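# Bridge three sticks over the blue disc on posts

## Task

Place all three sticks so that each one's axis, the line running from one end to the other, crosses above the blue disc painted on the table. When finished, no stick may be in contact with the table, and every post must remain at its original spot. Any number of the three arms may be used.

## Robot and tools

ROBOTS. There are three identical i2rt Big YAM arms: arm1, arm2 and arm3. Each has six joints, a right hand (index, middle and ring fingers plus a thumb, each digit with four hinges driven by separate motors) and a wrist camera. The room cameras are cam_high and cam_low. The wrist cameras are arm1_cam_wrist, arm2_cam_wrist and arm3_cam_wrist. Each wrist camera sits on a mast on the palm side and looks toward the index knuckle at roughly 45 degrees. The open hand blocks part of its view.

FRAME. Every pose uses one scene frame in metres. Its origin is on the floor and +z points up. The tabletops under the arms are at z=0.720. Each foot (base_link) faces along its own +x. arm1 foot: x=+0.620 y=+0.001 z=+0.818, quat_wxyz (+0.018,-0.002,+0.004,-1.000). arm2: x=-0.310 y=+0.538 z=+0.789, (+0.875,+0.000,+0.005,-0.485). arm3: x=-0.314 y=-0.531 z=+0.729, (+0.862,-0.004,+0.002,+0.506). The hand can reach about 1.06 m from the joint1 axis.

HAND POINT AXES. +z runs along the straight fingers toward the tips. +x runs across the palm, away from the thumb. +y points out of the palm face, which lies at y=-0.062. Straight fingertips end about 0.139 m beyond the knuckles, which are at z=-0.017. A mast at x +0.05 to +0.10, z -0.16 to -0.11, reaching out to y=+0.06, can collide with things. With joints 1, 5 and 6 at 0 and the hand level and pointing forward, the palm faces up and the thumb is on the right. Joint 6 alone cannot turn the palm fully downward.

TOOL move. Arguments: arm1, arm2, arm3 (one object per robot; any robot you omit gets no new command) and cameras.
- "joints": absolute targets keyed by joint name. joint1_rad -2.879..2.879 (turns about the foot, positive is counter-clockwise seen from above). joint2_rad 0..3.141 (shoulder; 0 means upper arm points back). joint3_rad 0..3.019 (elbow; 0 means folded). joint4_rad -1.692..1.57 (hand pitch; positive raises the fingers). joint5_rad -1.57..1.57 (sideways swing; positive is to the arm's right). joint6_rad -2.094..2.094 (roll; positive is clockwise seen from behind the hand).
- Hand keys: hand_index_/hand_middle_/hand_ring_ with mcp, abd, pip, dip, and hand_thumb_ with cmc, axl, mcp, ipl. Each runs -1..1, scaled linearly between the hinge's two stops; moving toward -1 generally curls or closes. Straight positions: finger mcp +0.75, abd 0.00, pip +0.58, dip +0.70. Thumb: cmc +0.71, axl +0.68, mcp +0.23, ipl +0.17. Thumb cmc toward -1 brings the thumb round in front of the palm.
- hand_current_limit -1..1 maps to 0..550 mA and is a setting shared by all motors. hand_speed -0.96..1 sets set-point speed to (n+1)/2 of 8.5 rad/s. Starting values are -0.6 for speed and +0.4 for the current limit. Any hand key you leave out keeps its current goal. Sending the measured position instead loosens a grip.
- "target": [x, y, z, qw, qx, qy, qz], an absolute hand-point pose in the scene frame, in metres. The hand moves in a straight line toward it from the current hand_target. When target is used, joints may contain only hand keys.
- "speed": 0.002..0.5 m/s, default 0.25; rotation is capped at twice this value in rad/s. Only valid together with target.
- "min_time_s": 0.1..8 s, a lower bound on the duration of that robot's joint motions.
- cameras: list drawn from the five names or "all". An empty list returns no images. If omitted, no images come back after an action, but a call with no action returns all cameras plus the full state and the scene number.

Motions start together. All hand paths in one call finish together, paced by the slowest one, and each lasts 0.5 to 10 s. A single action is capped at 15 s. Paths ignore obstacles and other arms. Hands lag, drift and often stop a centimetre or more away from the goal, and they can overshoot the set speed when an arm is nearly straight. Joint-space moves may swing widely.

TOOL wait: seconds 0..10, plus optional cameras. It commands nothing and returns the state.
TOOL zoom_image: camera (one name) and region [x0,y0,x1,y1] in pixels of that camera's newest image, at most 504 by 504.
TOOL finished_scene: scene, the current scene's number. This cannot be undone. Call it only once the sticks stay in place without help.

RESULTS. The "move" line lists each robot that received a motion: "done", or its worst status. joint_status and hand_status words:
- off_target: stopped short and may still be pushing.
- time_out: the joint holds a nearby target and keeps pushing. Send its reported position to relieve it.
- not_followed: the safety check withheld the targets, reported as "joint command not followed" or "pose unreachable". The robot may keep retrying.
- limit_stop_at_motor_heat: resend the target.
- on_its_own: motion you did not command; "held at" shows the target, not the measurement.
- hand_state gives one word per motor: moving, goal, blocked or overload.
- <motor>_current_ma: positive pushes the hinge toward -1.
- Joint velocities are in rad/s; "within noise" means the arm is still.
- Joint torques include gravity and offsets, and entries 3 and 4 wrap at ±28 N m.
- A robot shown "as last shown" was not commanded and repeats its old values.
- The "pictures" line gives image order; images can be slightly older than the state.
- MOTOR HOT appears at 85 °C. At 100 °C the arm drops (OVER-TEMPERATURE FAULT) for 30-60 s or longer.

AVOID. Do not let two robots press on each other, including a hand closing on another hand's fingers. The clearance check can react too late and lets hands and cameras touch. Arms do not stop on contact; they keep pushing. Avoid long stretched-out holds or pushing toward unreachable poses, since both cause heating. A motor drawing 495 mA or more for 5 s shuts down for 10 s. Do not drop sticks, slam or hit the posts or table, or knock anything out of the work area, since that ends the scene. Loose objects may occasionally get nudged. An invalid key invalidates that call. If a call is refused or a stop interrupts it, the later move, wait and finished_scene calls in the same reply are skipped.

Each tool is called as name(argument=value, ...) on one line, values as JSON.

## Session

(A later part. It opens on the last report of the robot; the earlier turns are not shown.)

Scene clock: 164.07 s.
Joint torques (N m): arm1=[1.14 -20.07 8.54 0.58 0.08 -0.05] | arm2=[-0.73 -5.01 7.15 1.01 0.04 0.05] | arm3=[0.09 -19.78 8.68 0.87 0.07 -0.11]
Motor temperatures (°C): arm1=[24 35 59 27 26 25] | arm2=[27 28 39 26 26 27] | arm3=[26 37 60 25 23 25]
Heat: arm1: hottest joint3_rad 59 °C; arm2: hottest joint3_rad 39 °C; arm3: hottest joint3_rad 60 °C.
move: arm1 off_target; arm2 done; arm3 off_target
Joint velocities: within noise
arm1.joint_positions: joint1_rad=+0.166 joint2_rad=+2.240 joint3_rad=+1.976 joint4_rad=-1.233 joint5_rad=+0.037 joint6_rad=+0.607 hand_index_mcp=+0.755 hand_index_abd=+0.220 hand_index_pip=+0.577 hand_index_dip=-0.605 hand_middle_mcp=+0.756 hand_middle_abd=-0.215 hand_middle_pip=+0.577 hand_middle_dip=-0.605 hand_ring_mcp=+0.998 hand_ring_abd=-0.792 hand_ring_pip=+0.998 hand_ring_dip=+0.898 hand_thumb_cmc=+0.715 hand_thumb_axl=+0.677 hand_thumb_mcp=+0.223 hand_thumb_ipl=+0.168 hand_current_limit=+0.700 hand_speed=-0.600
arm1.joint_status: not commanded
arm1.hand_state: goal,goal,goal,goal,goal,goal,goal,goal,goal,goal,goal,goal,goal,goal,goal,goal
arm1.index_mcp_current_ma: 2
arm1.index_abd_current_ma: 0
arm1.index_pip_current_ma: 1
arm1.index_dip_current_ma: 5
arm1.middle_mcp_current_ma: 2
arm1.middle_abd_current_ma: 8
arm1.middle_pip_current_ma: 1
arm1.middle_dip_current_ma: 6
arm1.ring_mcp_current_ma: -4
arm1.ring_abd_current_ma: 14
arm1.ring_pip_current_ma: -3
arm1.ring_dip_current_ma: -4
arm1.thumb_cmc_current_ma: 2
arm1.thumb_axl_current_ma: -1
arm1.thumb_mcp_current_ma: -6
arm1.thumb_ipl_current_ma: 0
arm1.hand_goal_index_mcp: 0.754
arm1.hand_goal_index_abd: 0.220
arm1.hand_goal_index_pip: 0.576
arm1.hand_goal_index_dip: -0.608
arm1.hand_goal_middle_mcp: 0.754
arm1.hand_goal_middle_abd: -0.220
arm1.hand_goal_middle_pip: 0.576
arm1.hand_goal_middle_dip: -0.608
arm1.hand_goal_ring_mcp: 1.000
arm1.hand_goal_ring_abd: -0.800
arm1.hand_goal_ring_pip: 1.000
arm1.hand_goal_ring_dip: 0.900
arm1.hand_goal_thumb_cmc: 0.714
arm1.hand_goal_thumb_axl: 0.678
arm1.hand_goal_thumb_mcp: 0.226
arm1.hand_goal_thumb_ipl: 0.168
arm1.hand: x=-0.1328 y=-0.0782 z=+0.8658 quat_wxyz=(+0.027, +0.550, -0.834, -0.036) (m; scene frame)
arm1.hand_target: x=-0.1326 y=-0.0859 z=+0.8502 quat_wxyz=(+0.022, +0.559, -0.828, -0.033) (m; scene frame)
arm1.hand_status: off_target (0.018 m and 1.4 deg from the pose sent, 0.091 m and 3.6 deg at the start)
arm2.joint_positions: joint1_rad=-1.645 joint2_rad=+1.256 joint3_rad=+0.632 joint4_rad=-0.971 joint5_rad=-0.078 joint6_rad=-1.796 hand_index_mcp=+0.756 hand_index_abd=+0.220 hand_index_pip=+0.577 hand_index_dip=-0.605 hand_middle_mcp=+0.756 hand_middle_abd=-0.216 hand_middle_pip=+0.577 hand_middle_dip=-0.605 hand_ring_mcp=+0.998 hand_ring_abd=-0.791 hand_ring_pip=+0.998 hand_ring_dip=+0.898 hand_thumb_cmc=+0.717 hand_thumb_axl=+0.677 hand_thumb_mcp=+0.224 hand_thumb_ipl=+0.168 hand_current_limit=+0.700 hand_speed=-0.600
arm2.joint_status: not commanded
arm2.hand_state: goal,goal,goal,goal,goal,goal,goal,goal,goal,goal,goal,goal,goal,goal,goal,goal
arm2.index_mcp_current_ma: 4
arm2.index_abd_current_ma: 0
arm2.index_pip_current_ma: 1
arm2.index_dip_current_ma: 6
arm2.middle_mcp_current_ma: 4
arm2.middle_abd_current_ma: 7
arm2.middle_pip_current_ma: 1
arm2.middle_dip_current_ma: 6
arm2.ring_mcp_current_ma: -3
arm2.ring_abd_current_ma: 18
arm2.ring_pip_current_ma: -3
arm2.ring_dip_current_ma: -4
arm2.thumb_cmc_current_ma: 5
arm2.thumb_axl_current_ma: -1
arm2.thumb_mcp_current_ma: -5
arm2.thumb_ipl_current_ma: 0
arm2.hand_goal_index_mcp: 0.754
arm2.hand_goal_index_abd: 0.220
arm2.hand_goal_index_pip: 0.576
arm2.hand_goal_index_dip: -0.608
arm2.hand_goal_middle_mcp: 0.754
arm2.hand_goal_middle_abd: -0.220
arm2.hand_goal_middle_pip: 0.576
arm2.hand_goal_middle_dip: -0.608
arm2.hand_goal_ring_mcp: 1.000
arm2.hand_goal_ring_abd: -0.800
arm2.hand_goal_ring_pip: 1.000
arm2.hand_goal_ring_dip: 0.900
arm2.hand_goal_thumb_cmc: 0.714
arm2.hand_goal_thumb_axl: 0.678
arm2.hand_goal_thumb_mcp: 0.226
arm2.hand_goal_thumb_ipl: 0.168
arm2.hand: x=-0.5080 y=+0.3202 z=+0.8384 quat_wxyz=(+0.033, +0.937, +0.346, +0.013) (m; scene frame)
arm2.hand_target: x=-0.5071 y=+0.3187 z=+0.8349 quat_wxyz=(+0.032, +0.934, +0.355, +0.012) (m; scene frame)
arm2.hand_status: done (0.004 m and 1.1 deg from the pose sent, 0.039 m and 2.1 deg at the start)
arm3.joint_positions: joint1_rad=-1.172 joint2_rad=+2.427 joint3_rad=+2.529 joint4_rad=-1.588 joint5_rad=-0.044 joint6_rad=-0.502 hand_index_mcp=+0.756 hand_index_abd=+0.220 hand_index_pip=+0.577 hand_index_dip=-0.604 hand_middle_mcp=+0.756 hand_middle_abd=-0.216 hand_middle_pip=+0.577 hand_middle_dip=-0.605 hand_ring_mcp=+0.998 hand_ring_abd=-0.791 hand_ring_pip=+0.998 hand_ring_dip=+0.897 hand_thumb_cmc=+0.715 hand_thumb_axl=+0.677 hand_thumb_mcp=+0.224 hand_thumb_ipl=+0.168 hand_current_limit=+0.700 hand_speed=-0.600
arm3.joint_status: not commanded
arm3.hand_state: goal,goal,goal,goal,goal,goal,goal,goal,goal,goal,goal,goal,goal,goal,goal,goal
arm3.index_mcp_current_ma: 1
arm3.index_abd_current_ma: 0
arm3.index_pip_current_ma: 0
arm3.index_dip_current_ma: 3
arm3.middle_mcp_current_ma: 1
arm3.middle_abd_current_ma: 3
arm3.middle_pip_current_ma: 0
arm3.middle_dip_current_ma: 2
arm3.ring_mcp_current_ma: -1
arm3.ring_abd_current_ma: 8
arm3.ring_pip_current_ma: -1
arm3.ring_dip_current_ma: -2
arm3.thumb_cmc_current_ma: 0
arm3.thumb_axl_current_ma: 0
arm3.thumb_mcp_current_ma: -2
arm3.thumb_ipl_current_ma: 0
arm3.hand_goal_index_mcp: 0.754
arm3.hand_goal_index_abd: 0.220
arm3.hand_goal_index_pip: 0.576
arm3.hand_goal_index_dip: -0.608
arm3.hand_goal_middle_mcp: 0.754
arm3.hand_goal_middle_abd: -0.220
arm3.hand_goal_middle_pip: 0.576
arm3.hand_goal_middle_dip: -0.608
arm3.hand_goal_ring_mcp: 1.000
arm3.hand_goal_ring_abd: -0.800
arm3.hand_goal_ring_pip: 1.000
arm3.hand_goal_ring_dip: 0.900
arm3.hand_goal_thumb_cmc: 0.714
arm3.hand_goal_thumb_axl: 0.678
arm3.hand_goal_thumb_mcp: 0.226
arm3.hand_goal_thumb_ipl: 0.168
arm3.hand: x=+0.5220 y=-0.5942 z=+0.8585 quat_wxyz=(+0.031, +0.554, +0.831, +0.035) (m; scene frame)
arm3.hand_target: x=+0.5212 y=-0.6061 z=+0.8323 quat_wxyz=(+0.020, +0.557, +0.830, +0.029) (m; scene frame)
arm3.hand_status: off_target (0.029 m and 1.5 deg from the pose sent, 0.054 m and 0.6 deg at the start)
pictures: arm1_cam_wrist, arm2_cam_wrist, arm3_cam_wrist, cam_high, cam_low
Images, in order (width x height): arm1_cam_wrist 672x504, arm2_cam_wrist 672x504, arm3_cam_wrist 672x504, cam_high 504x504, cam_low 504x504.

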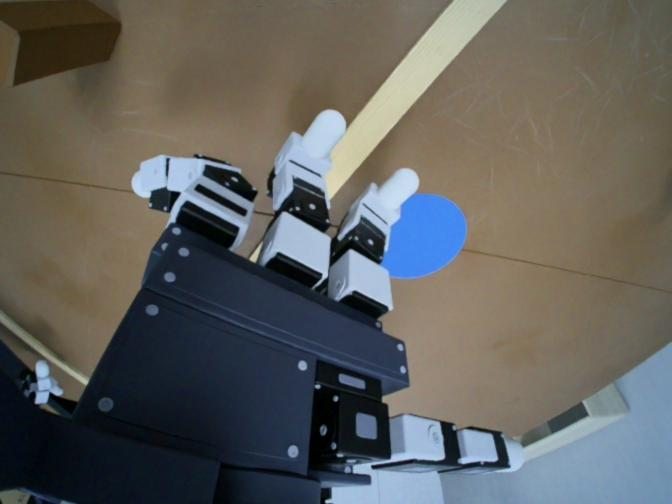

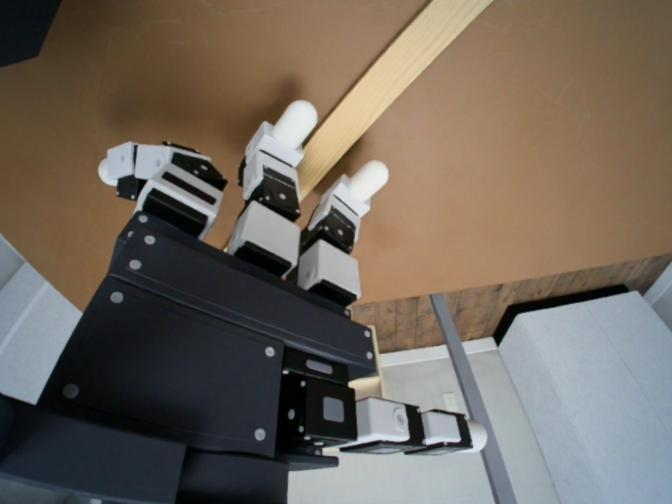

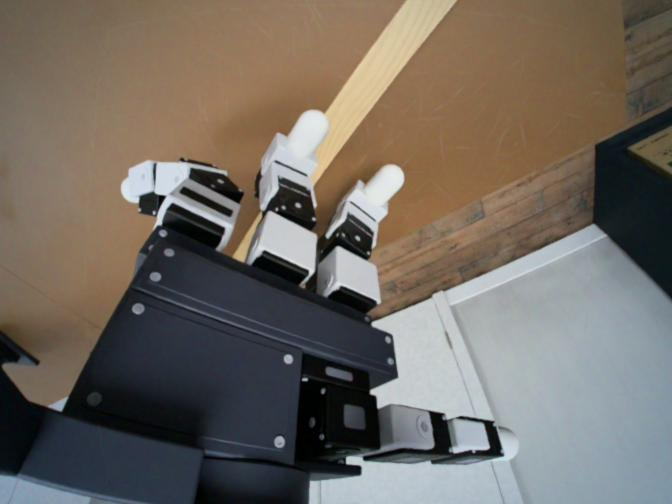

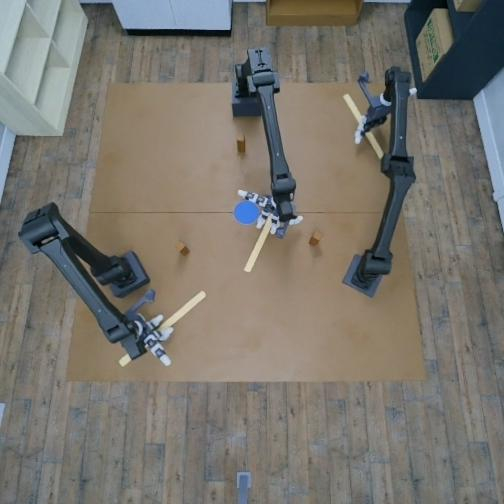

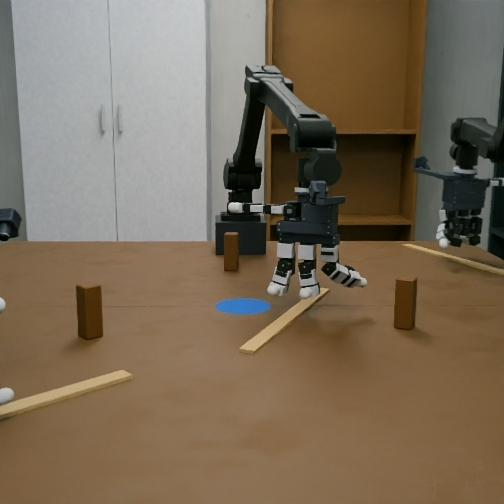

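move(cameras=["all"])

Scene clock: 202.97 s.
Joint torques (N m): arm1=[1.14 -20.13 8.47 0.62 0.07 -0.02] | arm2=[-0.73 -4.72 7.12 1.01 0.04 0.05] | arm3=[0.09 -19.31 8.66 0.77 0.05 -0.1]
Motor temperatures (°C): arm1=[24 39 50 27 26 25] | arm2=[27 29 37 26 26 27] | arm3=[26 39 56 25 23 25]
Heat: arm1: hottest joint3_rad 50 °C; arm2: hottest joint3_rad 37 °C; arm3: hottest joint3_rad 56 °C.
Joint velocities: within noise
arm1.joint_positions: joint1_rad=+0.166 joint2_rad=+2.240 joint3_rad=+1.976 joint4_rad=-1.233 joint5_rad=+0.037 joint6_rad=+0.607 hand_index_mcp=+0.755 hand_index_abd=+0.220 hand_index_pip=+0.577 hand_index_dip=-0.605 hand_middle_mcp=+0.756 hand_middle_abd=-0.215 hand_middle_pip=+0.577 hand_middle_dip=-0.605 hand_ring_mcp=+0.998 hand_ring_abd=-0.792 hand_ring_pip=+0.998 hand_ring_dip=+0.898 hand_thumb_cmc=+0.715 hand_thumb_axl=+0.677 hand_thumb_mcp=+0.223 hand_thumb_ipl=+0.168 hand_current_limit=+0.700 hand_speed=-0.600
arm1.joint_status: not commanded
arm1.hand_state: goal,goal,goal,goal,goal,goal,goal,goal,goal,goal,goal,goal,goal,goal,goal,goal
arm1.index_mcp_current_ma: 2
arm1.index_abd_current_ma: 0
arm1.index_pip_current_ma: 1
arm1.index_dip_current_ma: 5
arm1.middle_mcp_current_ma: 2
arm1.middle_abd_current_ma: 8
arm1.middle_pip_current_ma: 1
arm1.middle_dip_current_ma: 6
arm1.ring_mcp_current_ma: -4
arm1.ring_abd_current_ma: 14
arm1.ring_pip_current_ma: -3
arm1.ring_dip_current_ma: -4
arm1.thumb_cmc_current_ma: 2
arm1.thumb_axl_current_ma: -1
arm1.thumb_mcp_current_ma: -6
arm1.thumb_ipl_current_ma: 0
arm1.hand_goal_index_mcp: 0.754
arm1.hand_goal_index_abd: 0.220
arm1.hand_goal_index_pip: 0.576
arm1.hand_goal_index_dip: -0.608
arm1.hand_goal_middle_mcp: 0.754
arm1.hand_goal_middle_abd: -0.220
arm1.hand_goal_middle_pip: 0.576
arm1.hand_goal_middle_dip: -0.608
arm1.hand_goal_ring_mcp: 1.000
arm1.hand_goal_ring_abd: -0.800
arm1.hand_goal_ring_pip: 1.000
arm1.hand_goal_ring_dip: 0.900
arm1.hand_goal_thumb_cmc: 0.714
arm1.hand_goal_thumb_axl: 0.678
arm1.hand_goal_thumb_mcp: 0.226
arm1.hand_goal_thumb_ipl: 0.168
arm1.hand: x=-0.1328 y=-0.0782 z=+0.8658 quat_wxyz=(+0.027, +0.550, -0.834, -0.036) (m; scene frame)
arm1.hand_target: x=-0.1326 y=-0.0859 z=+0.8502 quat_wxyz=(+0.022, +0.559, -0.828, -0.033) (m; scene frame)
arm1.hand_status: off_target (0.018 m and 1.4 deg from the pose sent, 0.091 m and 3.6 deg at the start)
arm2.joint_positions: joint1_rad=-1.645 joint2_rad=+1.256 joint3_rad=+0.632 joint4_rad=-0.971 joint5_rad=-0.078 joint6_rad=-1.796 hand_index_mcp=+0.756 hand_index_abd=+0.220 hand_index_pip=+0.577 hand_index_dip=-0.605 hand_middle_mcp=+0.756 hand_middle_abd=-0.216 hand_middle_pip=+0.577 hand_middle_dip=-0.605 hand_ring_mcp=+0.998 hand_ring_abd=-0.791 hand_ring_pip=+0.998 hand_ring_dip=+0.898 hand_thumb_cmc=+0.717 hand_thumb_axl=+0.677 hand_thumb_mcp=+0.224 hand_thumb_ipl=+0.168 hand_current_limit=+0.700 hand_speed=-0.600
arm2.joint_status: not commanded
arm2.hand_state: goal,goal,goal,goal,goal,goal,goal,goal,goal,goal,goal,goal,goal,goal,goal,goal
arm2.index_mcp_current_ma: 4
arm2.index_abd_current_ma: 0
arm2.index_pip_current_ma: 1
arm2.index_dip_current_ma: 6
arm2.middle_mcp_current_ma: 4
arm2.middle_abd_current_ma: 7
arm2.middle_pip_current_ma: 1
arm2.middle_dip_current_ma: 6
arm2.ring_mcp_current_ma: -3
arm2.ring_abd_current_ma: 18
arm2.ring_pip_current_ma: -3
arm2.ring_dip_current_ma: -4
arm2.thumb_cmc_current_ma: 5
arm2.thumb_axl_current_ma: -1
arm2.thumb_mcp_current_ma: -5
arm2.thumb_ipl_current_ma: 0
arm2.hand_goal_index_mcp: 0.754
arm2.hand_goal_index_abd: 0.220
arm2.hand_goal_index_pip: 0.576
arm2.hand_goal_index_dip: -0.608
arm2.hand_goal_middle_mcp: 0.754
arm2.hand_goal_middle_abd: -0.220
arm2.hand_goal_middle_pip: 0.576
arm2.hand_goal_middle_dip: -0.608
arm2.hand_goal_ring_mcp: 1.000
arm2.hand_goal_ring_abd: -0.800
arm2.hand_goal_ring_pip: 1.000
arm2.hand_goal_ring_dip: 0.900
arm2.hand_goal_thumb_cmc: 0.714
arm2.hand_goal_thumb_axl: 0.678
arm2.hand_goal_thumb_mcp: 0.226
arm2.hand_goal_thumb_ipl: 0.168
arm2.hand: x=-0.5080 y=+0.3202 z=+0.8384 quat_wxyz=(+0.033, +0.937, +0.346, +0.013) (m; scene frame)
arm2.hand_target: x=-0.5071 y=+0.3187 z=+0.8349 quat_wxyz=(+0.032, +0.934, +0.355, +0.012) (m; scene frame)
arm2.hand_status: done (0.004 m and 1.1 deg from the pose sent, 0.039 m and 2.1 deg at the start)
arm3.joint_positions: joint1_rad=-1.172 joint2_rad=+2.427 joint3_rad=+2.529 joint4_rad=-1.588 joint5_rad=-0.044 joint6_rad=-0.502 hand_index_mcp=+0.756 hand_index_abd=+0.220 hand_index_pip=+0.577 hand_index_dip=-0.604 hand_middle_mcp=+0.756 hand_middle_abd=-0.216 hand_middle_pip=+0.577 hand_middle_dip=-0.605 hand_ring_mcp=+0.998 hand_ring_abd=-0.791 hand_ring_pip=+0.998 hand_ring_dip=+0.897 hand_thumb_cmc=+0.715 hand_thumb_axl=+0.677 hand_thumb_mcp=+0.224 hand_thumb_ipl=+0.168 hand_current_limit=+0.700 hand_speed=-0.600
arm3.joint_status: not commanded
arm3.hand_state: goal,goal,goal,goal,goal,goal,goal,goal,goal,goal,goal,goal,goal,goal,goal,goal
arm3.index_mcp_current_ma: 1
arm3.index_abd_current_ma: 0
arm3.index_pip_current_ma: 0
arm3.index_dip_current_ma: 3
arm3.middle_mcp_current_ma: 1
arm3.middle_abd_current_ma: 3
arm3.middle_pip_current_ma: 0
arm3.middle_dip_current_ma: 2
arm3.ring_mcp_current_ma: -1
arm3.ring_abd_current_ma: 8
arm3.ring_pip_current_ma: -1
arm3.ring_dip_current_ma: -2
arm3.thumb_cmc_current_ma: 0
arm3.thumb_axl_current_ma: 0
arm3.thumb_mcp_current_ma: -2
arm3.thumb_ipl_current_ma: 0
arm3.hand_goal_index_mcp: 0.754
arm3.hand_goal_index_abd: 0.220
arm3.hand_goal_index_pip: 0.576
arm3.hand_goal_index_dip: -0.608
arm3.hand_goal_middle_mcp: 0.754
arm3.hand_goal_middle_abd: -0.220
arm3.hand_goal_middle_pip: 0.576
arm3.hand_goal_middle_dip: -0.608
arm3.hand_goal_ring_mcp: 1.000
arm3.hand_goal_ring_abd: -0.800
arm3.hand_goal_ring_pip: 1.000
arm3.hand_goal_ring_dip: 0.900
arm3.hand_goal_thumb_cmc: 0.714
arm3.hand_goal_thumb_axl: 0.678
arm3.hand_goal_thumb_mcp: 0.226
arm3.hand_goal_thumb_ipl: 0.168
arm3.hand: x=+0.5220 y=-0.5942 z=+0.8585 quat_wxyz=(+0.031, +0.554, +0.831, +0.035) (m; scene frame)
arm3.hand_target: x=+0.5212 y=-0.6061 z=+0.8323 quat_wxyz=(+0.020, +0.557, +0.830, +0.029) (m; scene frame)
arm3.hand_status: off_target (0.029 m and 1.5 deg from the pose sent, 0.054 m and 0.6 deg at the start)
pictures: arm1_cam_wrist, arm2_cam_wrist, arm3_cam_wrist, cam_high, cam_low
Images, in order (width x height): arm1_cam_wrist 672x504, arm2_cam_wrist 672x504, arm3_cam_wrist 672x504, cam_high 504x504, cam_low 504x504.

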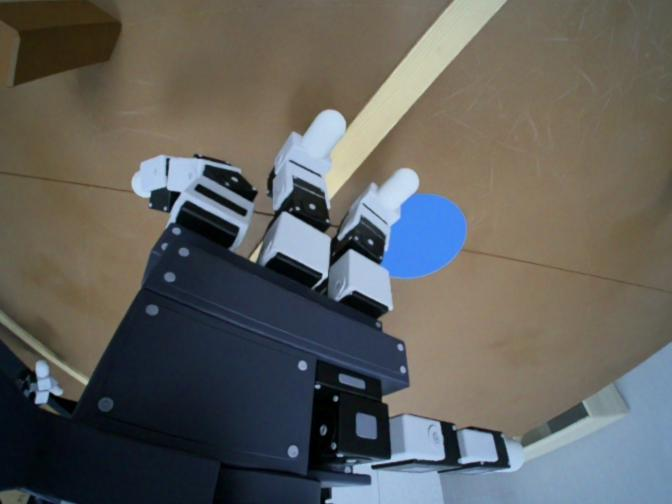

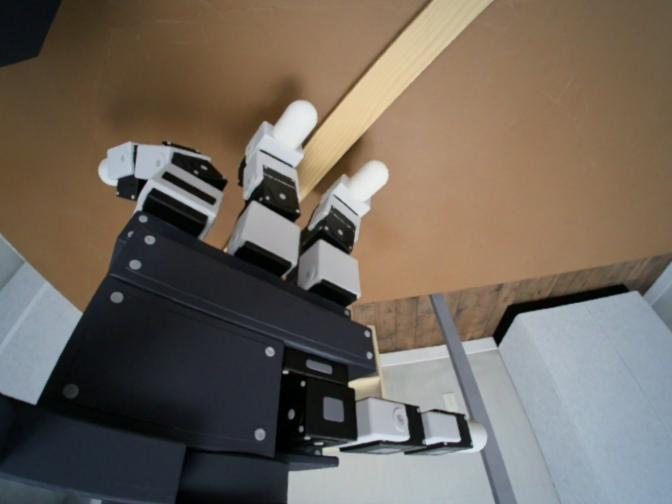

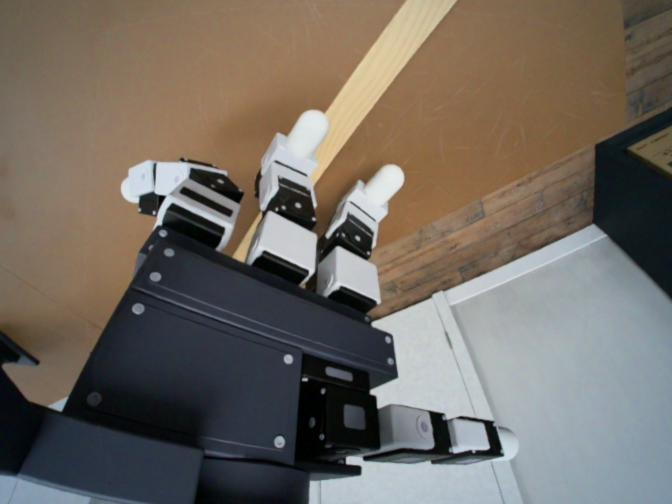

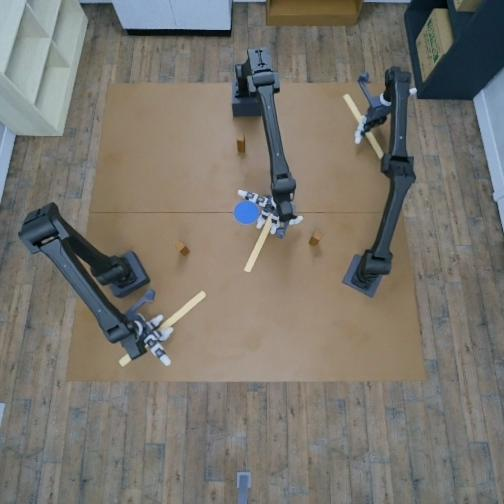

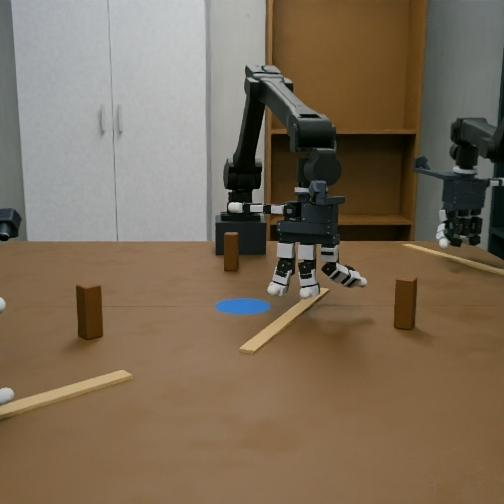

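move(arm1={"target": [-0.133, -0.0865, 0.828, -0.022, -0.5588, 0.8284, 0.0326], "speed": 0.1}, arm2={"target": [-0.509, 0.316, 0.822, 0.0327, 0.9343, 0.3549, 0.0124], "speed": 0.1}, arm3={"target": [0.523, -0.6075, 0.806, 0.0197, 0.5560, 0.8305, 0.0289], "speed": 0.1}, cameras=["all"])

zoom_image(camera="cam_low", region=[200, 220, 440, 400])

Scene clock: 210.87 s.
Joint torques (N m): arm1=[1.14 -19.55 7.83 0.62 0.09 -0.01] | arm2=[-0.85 -5.19 6.94 1.01 -0.01 0.08] | arm3=[-0.32 -18.84 8.73 0.72 0.07 -0.11]
Motor temperatures (°C): arm1=[24 39 49 27 26 25] | arm2=[27 29 37 26 26 27] | arm3=[26 40 56 25 23 25]
Heat: arm1: hottest joint3_rad 49 °C; arm2: hottest joint3_rad 37 °C; arm3: hottest joint3_rad 56 °C.
move: arm1 off_target; arm2 done; arm3 off_target
Joint velocities: within noise
arm1.joint_positions: joint1_rad=+0.167 joint2_rad=+2.253 joint3_rad=+1.960 joint4_rad=-1.190 joint5_rad=+0.037 joint6_rad=+0.607 hand_index_mcp=+0.755 hand_index_abd=+0.220 hand_index_pip=+0.577 hand_index_dip=-0.605 hand_middle_mcp=+0.756 hand_middle_abd=-0.215 hand_middle_pip=+0.577 hand_middle_dip=-0.605 hand_ring_mcp=+0.998 hand_ring_abd=-0.792 hand_ring_pip=+0.998 hand_ring_dip=+0.898 hand_thumb_cmc=+0.715 hand_thumb_axl=+0.677 hand_thumb_mcp=+0.223 hand_thumb_ipl=+0.168 hand_current_limit=+0.700 hand_speed=-0.600
arm1.joint_status: not commanded
arm1.hand_state: goal,goal,goal,goal,goal,goal,goal,goal,goal,goal,goal,goal,goal,goal,goal,goal
arm1.index_mcp_current_ma: 2
arm1.index_abd_current_ma: 0
arm1.index_pip_current_ma: 1
arm1.index_dip_current_ma: 5
arm1.middle_mcp_current_ma: 2
arm1.middle_abd_current_ma: 8
arm1.middle_pip_current_ma: 1
arm1.middle_dip_current_ma: 6
arm1.ring_mcp_current_ma: -4
arm1.ring_abd_current_ma: 14
arm1.ring_pip_current_ma: -3
arm1.ring_dip_current_ma: -4
arm1.thumb_cmc_current_ma: 2
arm1.thumb_axl_current_ma: -1
arm1.thumb_mcp_current_ma: -6
arm1.thumb_ipl_current_ma: 0
arm1.hand_goal_index_mcp: 0.754
arm1.hand_goal_index_abd: 0.220
arm1.hand_goal_index_pip: 0.576
arm1.hand_goal_index_dip: -0.608
arm1.hand_goal_middle_mcp: 0.754
arm1.hand_goal_middle_abd: -0.220
arm1.hand_goal_middle_pip: 0.576
arm1.hand_goal_middle_dip: -0.608
arm1.hand_goal_ring_mcp: 1.000
arm1.hand_goal_ring_abd: -0.800
arm1.hand_goal_ring_pip: 1.000
arm1.hand_goal_ring_dip: 0.900
arm1.hand_goal_thumb_cmc: 0.714
arm1.hand_goal_thumb_axl: 0.678
arm1.hand_goal_thumb_mcp: 0.226
arm1.hand_goal_thumb_ipl: 0.168
arm1.hand: x=-0.1363 y=-0.0794 z=+0.8522 quat_wxyz=(+0.033, +0.550, -0.834, -0.038) (m; scene frame)
arm1.hand_target: x=-0.1323 y=-0.0861 z=+0.8284 quat_wxyz=(+0.022, +0.559, -0.828, -0.033) (m; scene frame)
arm1.hand_status: off_target (0.025 m and 1.9 deg from the pose sent, 0.039 m and 1.4 deg at the start)
arm2.joint_positions: joint1_rad=-1.641 joint2_rad=+1.292 joint3_rad=+0.622 joint4_rad=-0.922 joint5_rad=-0.078 joint6_rad=-1.796 hand_index_mcp=+0.756 hand_index_abd=+0.220 hand_index_pip=+0.577 hand_index_dip=-0.605 hand_middle_mcp=+0.756 hand_middle_abd=-0.216 hand_middle_pip=+0.577 hand_middle_dip=-0.605 hand_ring_mcp=+0.998 hand_ring_abd=-0.791 hand_ring_pip=+0.998 hand_ring_dip=+0.898 hand_thumb_cmc=+0.717 hand_thumb_axl=+0.677 hand_thumb_mcp=+0.224 hand_thumb_ipl=+0.168 hand_current_limit=+0.700 hand_speed=-0.600
arm2.joint_status: not commanded
arm2.hand_state: goal,goal,goal,goal,goal,goal,goal,goal,goal,goal,goal,goal,goal,goal,goal,goal
arm2.index_mcp_current_ma: 4
arm2.index_abd_current_ma: 0
arm2.index_pip_current_ma: 1
arm2.index_dip_current_ma: 6
arm2.middle_mcp_current_ma: 4
arm2.middle_abd_current_ma: 7
arm2.middle_pip_current_ma: 1
arm2.middle_dip_current_ma: 6
arm2.ring_mcp_current_ma: -3
arm2.ring_abd_current_ma: 18
arm2.ring_pip_current_ma: -3
arm2.ring_dip_current_ma: -4
arm2.thumb_cmc_current_ma: 5
arm2.thumb_axl_current_ma: -1
arm2.thumb_mcp_current_ma: -5
arm2.thumb_ipl_current_ma: 0
arm2.hand_goal_index_mcp: 0.754
arm2.hand_goal_index_abd: 0.220
arm2.hand_goal_index_pip: 0.576
arm2.hand_goal_index_dip: -0.608
arm2.hand_goal_middle_mcp: 0.754
arm2.hand_goal_middle_abd: -0.220
arm2.hand_goal_middle_pip: 0.576
arm2.hand_goal_middle_dip: -0.608
arm2.hand_goal_ring_mcp: 1.000
arm2.hand_goal_ring_abd: -0.800
arm2.hand_goal_ring_pip: 1.000
arm2.hand_goal_ring_dip: 0.900
arm2.hand_goal_thumb_cmc: 0.714
arm2.hand_goal_thumb_axl: 0.678
arm2.hand_goal_thumb_mcp: 0.226
arm2.hand_goal_thumb_ipl: 0.168
arm2.hand: x=-0.5102 y=+0.3177 z=+0.8256 quat_wxyz=(+0.034, +0.937, +0.349, +0.012) (m; scene frame)
arm2.hand_target: x=-0.5093 y=+0.3159 z=+0.8222 quat_wxyz=(+0.033, +0.934, +0.355, +0.012) (m; scene frame)
arm2.hand_status: done (0.004 m and 0.8 deg from the pose sent, 0.017 m and 1.1 deg at the start)
arm3.joint_positions: joint1_rad=-1.173 joint2_rad=+2.427 joint3_rad=+2.464 joint4_rad=-1.522 joint5_rad=-0.044 joint6_rad=-0.505 hand_index_mcp=+0.756 hand_index_abd=+0.220 hand_index_pip=+0.577 hand_index_dip=-0.604 hand_middle_mcp=+0.756 hand_middle_abd=-0.216 hand_middle_pip=+0.577 hand_middle_dip=-0.605 hand_ring_mcp=+0.998 hand_ring_abd=-0.791 hand_ring_pip=+0.998 hand_ring_dip=+0.897 hand_thumb_cmc=+0.715 hand_thumb_axl=+0.677 hand_thumb_mcp=+0.224 hand_thumb_ipl=+0.168 hand_current_limit=+0.700 hand_speed=-0.600
arm3.joint_status: not commanded
arm3.hand_state: goal,goal,goal,goal,goal,goal,goal,goal,goal,goal,goal,goal,goal,goal,goal,goal
arm3.index_mcp_current_ma: 1
arm3.index_abd_current_ma: 0
arm3.index_pip_current_ma: 0
arm3.index_dip_current_ma: 3
arm3.middle_mcp_current_ma: 1
arm3.middle_abd_current_ma: 3
arm3.middle_pip_current_ma: 0
arm3.middle_dip_current_ma: 2
arm3.ring_mcp_current_ma: -1
arm3.ring_abd_current_ma: 8
arm3.ring_pip_current_ma: -1
arm3.ring_dip_current_ma: -2
arm3.thumb_cmc_current_ma: 0
arm3.thumb_axl_current_ma: 0
arm3.thumb_mcp_current_ma: -2
arm3.thumb_ipl_current_ma: 0
arm3.hand_goal_index_mcp: 0.754
arm3.hand_goal_index_abd: 0.220
arm3.hand_goal_index_pip: 0.576
arm3.hand_goal_index_dip: -0.608
arm3.hand_goal_middle_mcp: 0.754
arm3.hand_goal_middle_abd: -0.220
arm3.hand_goal_middle_pip: 0.576
arm3.hand_goal_middle_dip: -0.608
arm3.hand_goal_ring_mcp: 1.000
arm3.hand_goal_ring_abd: -0.800
arm3.hand_goal_ring_pip: 1.000
arm3.hand_goal_ring_dip: 0.900
arm3.hand_goal_thumb_cmc: 0.714
arm3.hand_goal_thumb_axl: 0.678
arm3.hand_goal_thumb_mcp: 0.226
arm3.hand_goal_thumb_ipl: 0.168
arm3.hand: x=+0.5238 y=-0.5947 z=+0.8336 quat_wxyz=(+0.031, +0.553, +0.832, +0.036) (m; scene frame)
arm3.hand_target: x=+0.5220 y=-0.6070 z=+0.8064 quat_wxyz=(+0.020, +0.556, +0.831, +0.029) (m; scene frame)
arm3.hand_status: off_target (0.030 m and 1.5 deg from the pose sent, 0.054 m and 1.5 deg at the start)
pictures: arm1_cam_wrist, arm2_cam_wrist, arm3_cam_wrist, cam_high, cam_low
Images, in order (width x height): arm1_cam_wrist 672x504, arm2_cam_wrist 672x504, arm3_cam_wrist 672x504, cam_high 504x504, cam_low 504x504.

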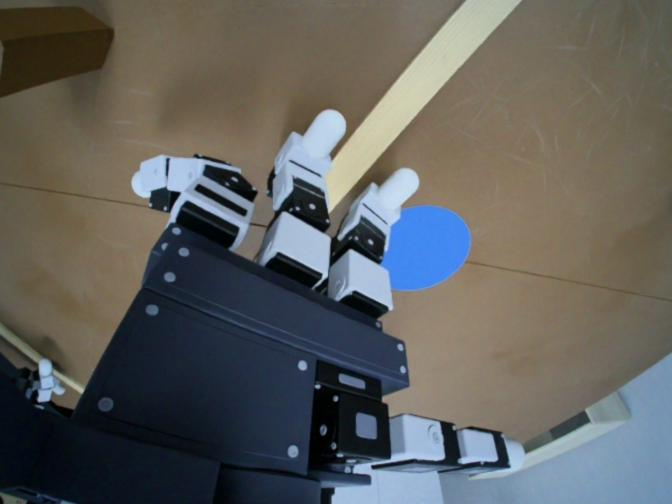

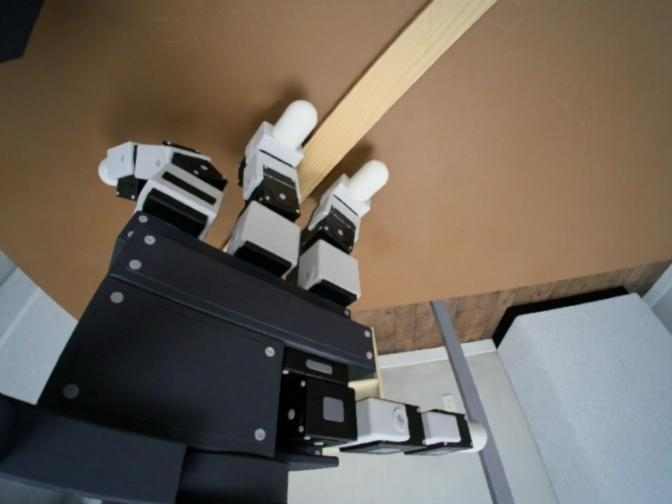

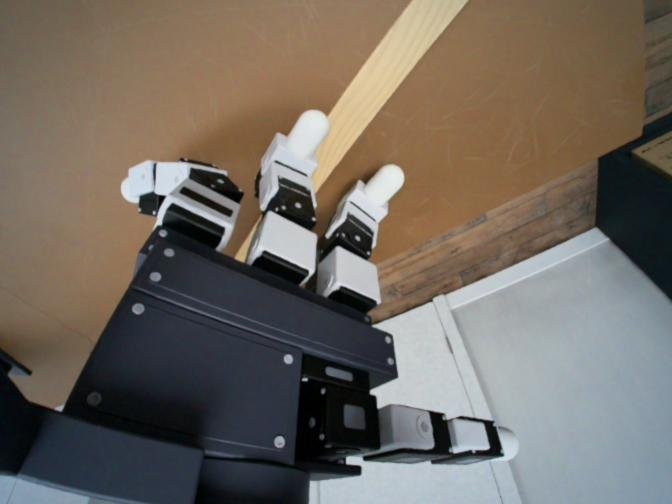

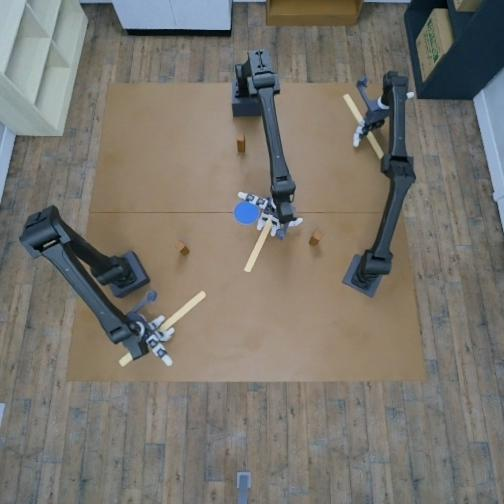

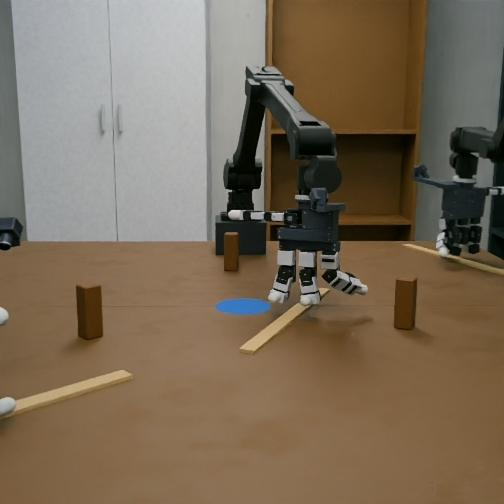

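Scaled by 2.100 from the camera's 504x504 image, which has a finer 720x720 frame.

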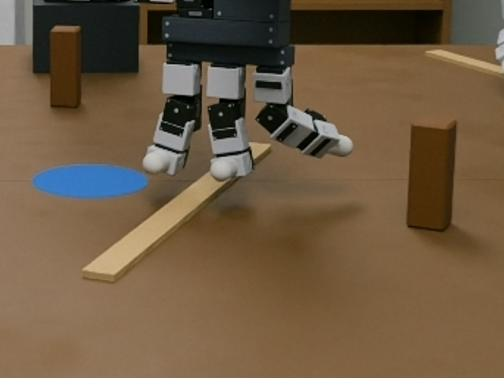

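move(arm1={"target": [-0.131, -0.082, 0.806, -0.022, -0.5588, 0.8284, 0.0326], "speed": 0.1}, arm2={"target": [-0.5115, 0.313, 0.820, 0.0327, 0.9343, 0.3549, 0.0124], "speed": 0.1}, arm3={"target": [0.520, -0.600, 0.792, 0.0190, 0.5443, 0.8382, 0.0293], "speed": 0.1}, cameras=["all"])

zoom_image(camera="cam_low", region=[200, 220, 440, 400])

Scene clock: 264.37 s.
Joint torques (N m): arm1=[0.67 -19.66 7.73 0.66 0.07 0.01] | arm2=[-1.03 -5.3 7.3 0.98 -0.01 0.13] | arm3=[0.09 -19.96 7.82 1.11 -0.03 -0.12]
Motor temperatures (°C): arm1=[24 38 46 27 26 25] | arm2=[27 29 36 26 26 27] | arm3=[26 41 53 25 23 25]
Heat: arm1: hottest joint3_rad 46 °C; arm2: hottest joint3_rad 36 °C; arm3: hottest joint3_rad 53 °C.
move: arm1 off_target; arm2 done; arm3 off_target
Joint velocities: within noise
arm1.joint_positions: joint1_rad=+0.167 joint2_rad=+2.268 joint3_rad=+1.926 joint4_rad=-1.141 joint5_rad=+0.037 joint6_rad=+0.602 hand_index_mcp=+0.755 hand_index_abd=+0.220 hand_index_pip=+0.577 hand_index_dip=-0.605 hand_middle_mcp=+0.756 hand_middle_abd=-0.215 hand_middle_pip=+0.577 hand_middle_dip=-0.605 hand_ring_mcp=+0.998 hand_ring_abd=-0.792 hand_ring_pip=+0.998 hand_ring_dip=+0.898 hand_thumb_cmc=+0.715 hand_thumb_axl=+0.677 hand_thumb_mcp=+0.223 hand_thumb_ipl=+0.168 hand_current_limit=+0.700 hand_speed=-0.600
arm1.joint_status: not commanded
arm1.hand_state: goal,goal,goal,goal,goal,goal,goal,goal,goal,goal,goal,goal,goal,goal,goal,goal
arm1.index_mcp_current_ma: 2
arm1.index_abd_current_ma: 0
arm1.index_pip_current_ma: 1
arm1.index_dip_current_ma: 5
arm1.middle_mcp_current_ma: 2
arm1.middle_abd_current_ma: 8
arm1.middle_pip_current_ma: 1
arm1.middle_dip_current_ma: 6
arm1.ring_mcp_current_ma: -4
arm1.ring_abd_current_ma: 14
arm1.ring_pip_current_ma: -3
arm1.ring_dip_current_ma: -4
arm1.thumb_cmc_current_ma: 2
arm1.thumb_axl_current_ma: -1
arm1.thumb_mcp_current_ma: -6
arm1.thumb_ipl_current_ma: 0
arm1.hand_goal_index_mcp: 0.754
arm1.hand_goal_index_abd: 0.220
arm1.hand_goal_index_pip: 0.576
arm1.hand_goal_index_dip: -0.608
arm1.hand_goal_middle_mcp: 0.754
arm1.hand_goal_middle_abd: -0.220
arm1.hand_goal_middle_pip: 0.576
arm1.hand_goal_middle_dip: -0.608
arm1.hand_goal_ring_mcp: 1.000
arm1.hand_goal_ring_abd: -0.800
arm1.hand_goal_ring_pip: 1.000
arm1.hand_goal_ring_dip: 0.900
arm1.hand_goal_thumb_cmc: 0.714
arm1.hand_goal_thumb_axl: 0.678
arm1.hand_goal_thumb_mcp: 0.226
arm1.hand_goal_thumb_ipl: 0.168
arm1.hand: x=-0.1344 y=-0.0790 z=+0.8297 quat_wxyz=(+0.033, +0.552, -0.833, -0.038) (m; scene frame)
arm1.hand_target: x=-0.1303 y=-0.0818 z=+0.8064 quat_wxyz=(+0.022, +0.559, -0.828, -0.033) (m; scene frame)
arm1.hand_status: off_target (0.024 m and 1.7 deg from the pose sent, 0.047 m and 1.9 deg at the start)
arm2.joint_positions: joint1_rad=-1.635 joint2_rad=+1.307 joint3_rad=+0.622 joint4_rad=-0.914 joint5_rad=-0.078 joint6_rad=-1.796 hand_index_mcp=+0.756 hand_index_abd=+0.220 hand_index_pip=+0.577 hand_index_dip=-0.605 hand_middle_mcp=+0.756 hand_middle_abd=-0.216 hand_middle_pip=+0.577 hand_middle_dip=-0.605 hand_ring_mcp=+0.998 hand_ring_abd=-0.791 hand_ring_pip=+0.998 hand_ring_dip=+0.898 hand_thumb_cmc=+0.717 hand_thumb_axl=+0.677 hand_thumb_mcp=+0.224 hand_thumb_ipl=+0.168 hand_current_limit=+0.700 hand_speed=-0.600
arm2.joint_status: not commanded
arm2.hand_state: goal,goal,goal,goal,goal,goal,goal,goal,goal,goal,goal,goal,goal,goal,goal,goal
arm2.index_mcp_current_ma: 4
arm2.index_abd_current_ma: 0
arm2.index_pip_current_ma: 1
arm2.index_dip_current_ma: 6
arm2.middle_mcp_current_ma: 4
arm2.middle_abd_current_ma: 7
arm2.middle_pip_current_ma: 1
arm2.middle_dip_current_ma: 6
arm2.ring_mcp_current_ma: -3
arm2.ring_abd_current_ma: 18
arm2.ring_pip_current_ma: -3
arm2.ring_dip_current_ma: -4
arm2.thumb_cmc_current_ma: 5
arm2.thumb_axl_current_ma: -1
arm2.thumb_mcp_current_ma: -5
arm2.thumb_ipl_current_ma: 0
arm2.hand_goal_index_mcp: 0.754
arm2.hand_goal_index_abd: 0.220
arm2.hand_goal_index_pip: 0.576
arm2.hand_goal_index_dip: -0.608
arm2.hand_goal_middle_mcp: 0.754
arm2.hand_goal_middle_abd: -0.220
arm2.hand_goal_middle_pip: 0.576
arm2.hand_goal_middle_dip: -0.608
arm2.hand_goal_ring_mcp: 1.000
arm2.hand_goal_ring_abd: -0.800
arm2.hand_goal_ring_pip: 1.000
arm2.hand_goal_ring_dip: 0.900
arm2.hand_goal_thumb_cmc: 0.714
arm2.hand_goal_thumb_axl: 0.678
arm2.hand_goal_thumb_mcp: 0.226
arm2.hand_goal_thumb_ipl: 0.168
arm2.hand: x=-0.5095 y=+0.3164 z=+0.8219 quat_wxyz=(+0.033, +0.936, +0.351, +0.016) (m; scene frame)
arm2.hand_target: x=-0.5113 y=+0.3131 z=+0.8200 quat_wxyz=(+0.033, +0.934, +0.355, +0.013) (m; scene frame)
arm2.hand_status: done (0.004 m and 0.6 deg from the pose sent, 0.007 m and 0.8 deg at the start)
arm3.joint_positions: joint1_rad=-1.173 joint2_rad=+2.424 joint3_rad=+2.418 joint4_rad=-1.482 joint5_rad=-0.047 joint6_rad=-0.525 hand_index_mcp=+0.756 hand_index_abd=+0.220 hand_index_pip=+0.577 hand_index_dip=-0.604 hand_middle_mcp=+0.761 hand_middle_abd=-0.219 hand_middle_pip=+0.580 hand_middle_dip=-0.605 hand_ring_mcp=+0.998 hand_ring_abd=-0.791 hand_ring_pip=+0.998 hand_ring_dip=+0.897 hand_thumb_cmc=+0.715 hand_thumb_axl=+0.677 hand_thumb_mcp=+0.223 hand_thumb_ipl=+0.168 hand_current_limit=+0.700 hand_speed=-0.600
arm3.joint_status: not commanded
arm3.hand_state: goal,goal,goal,goal,goal,goal,goal,goal,goal,goal,goal,goal,goal,goal,goal,goal
arm3.index_mcp_current_ma: 1
arm3.index_abd_current_ma: 0
arm3.index_pip_current_ma: 0
arm3.index_dip_current_ma: 3
arm3.middle_mcp_current_ma: 8
arm3.middle_abd_current_ma: 0
arm3.middle_pip_current_ma: 3
arm3.middle_dip_current_ma: 2
arm3.ring_mcp_current_ma: -2
arm3.ring_abd_current_ma: 8
arm3.ring_pip_current_ma: -1
arm3.ring_dip_current_ma: -2
arm3.thumb_cmc_current_ma: 0
arm3.thumb_axl_current_ma: 0
arm3.thumb_mcp_current_ma: -3
arm3.thumb_ipl_current_ma: 0
arm3.hand_goal_index_mcp: 0.754
arm3.hand_goal_index_abd: 0.220
arm3.hand_goal_index_pip: 0.576
arm3.hand_goal_index_dip: -0.608
arm3.hand_goal_middle_mcp: 0.754
arm3.hand_goal_middle_abd: -0.220
arm3.hand_goal_middle_pip: 0.576
arm3.hand_goal_middle_dip: -0.608
arm3.hand_goal_ring_mcp: 1.000
arm3.hand_goal_ring_abd: -0.800
arm3.hand_goal_ring_pip: 1.000
arm3.hand_goal_ring_dip: 0.900
arm3.hand_goal_thumb_cmc: 0.714
arm3.hand_goal_thumb_axl: 0.678
arm3.hand_goal_thumb_mcp: 0.226
arm3.hand_goal_thumb_ipl: 0.168
arm3.hand: x=+0.5226 y=-0.5925 z=+0.8187 quat_wxyz=(+0.030, +0.545, +0.837, +0.036) (m; scene frame)
arm3.hand_target: x=+0.5191 y=-0.5992 z=+0.7923 quat_wxyz=(+0.018, +0.544, +0.838, +0.030) (m; scene frame)
arm3.hand_status: off_target (0.028 m and 1.4 deg from the pose sent, 0.042 m and 2.0 deg at the start)
pictures: arm1_cam_wrist, arm2_cam_wrist, arm3_cam_wrist, cam_high, cam_low
Images, in order (width x height): arm1_cam_wrist 672x504, arm2_cam_wrist 672x504, arm3_cam_wrist 672x504, cam_high 504x504, cam_low 504x504.

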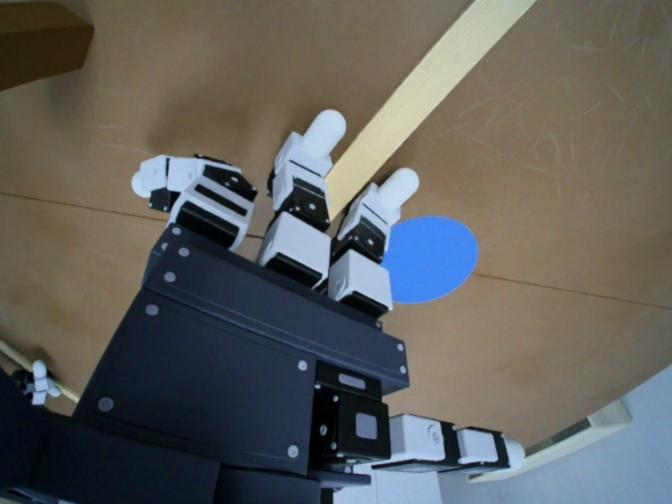

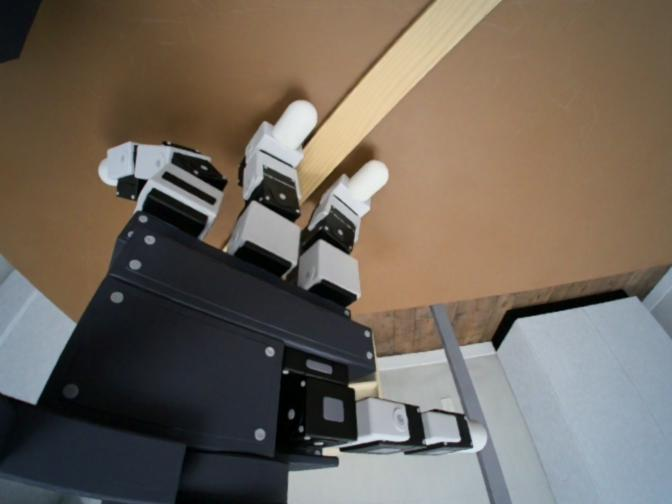

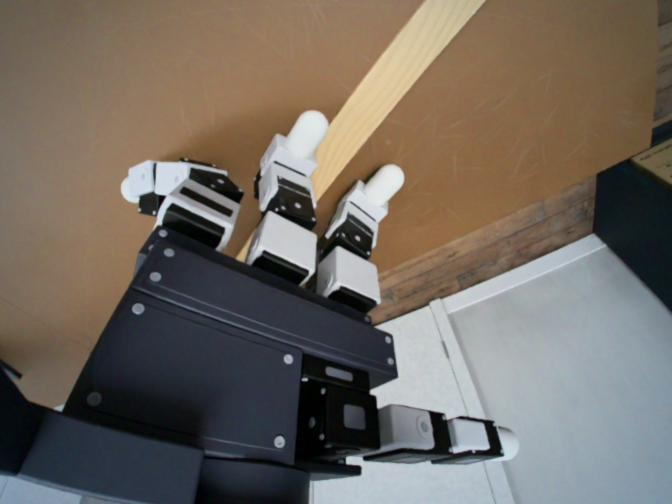

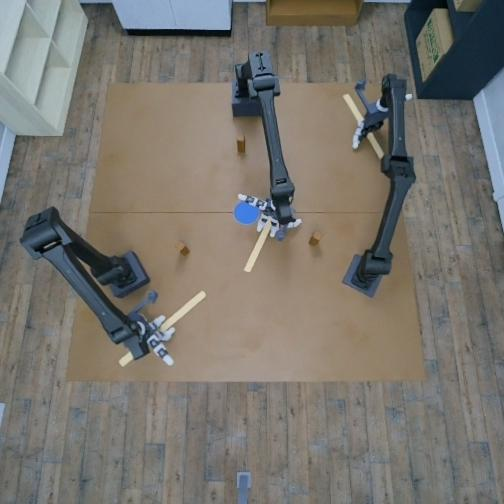

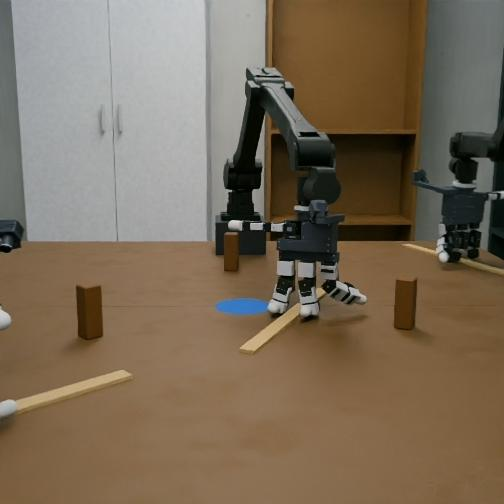

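Scaled by 2.100 from the camera's 504x504 image, which has a finer 720x720 frame.

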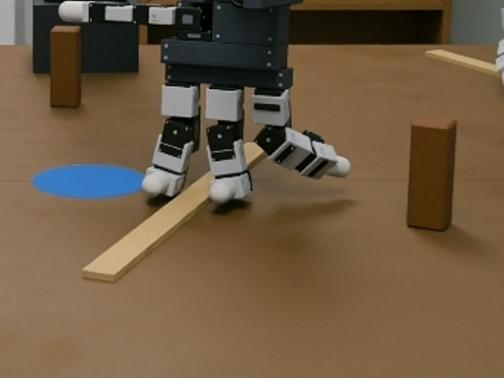

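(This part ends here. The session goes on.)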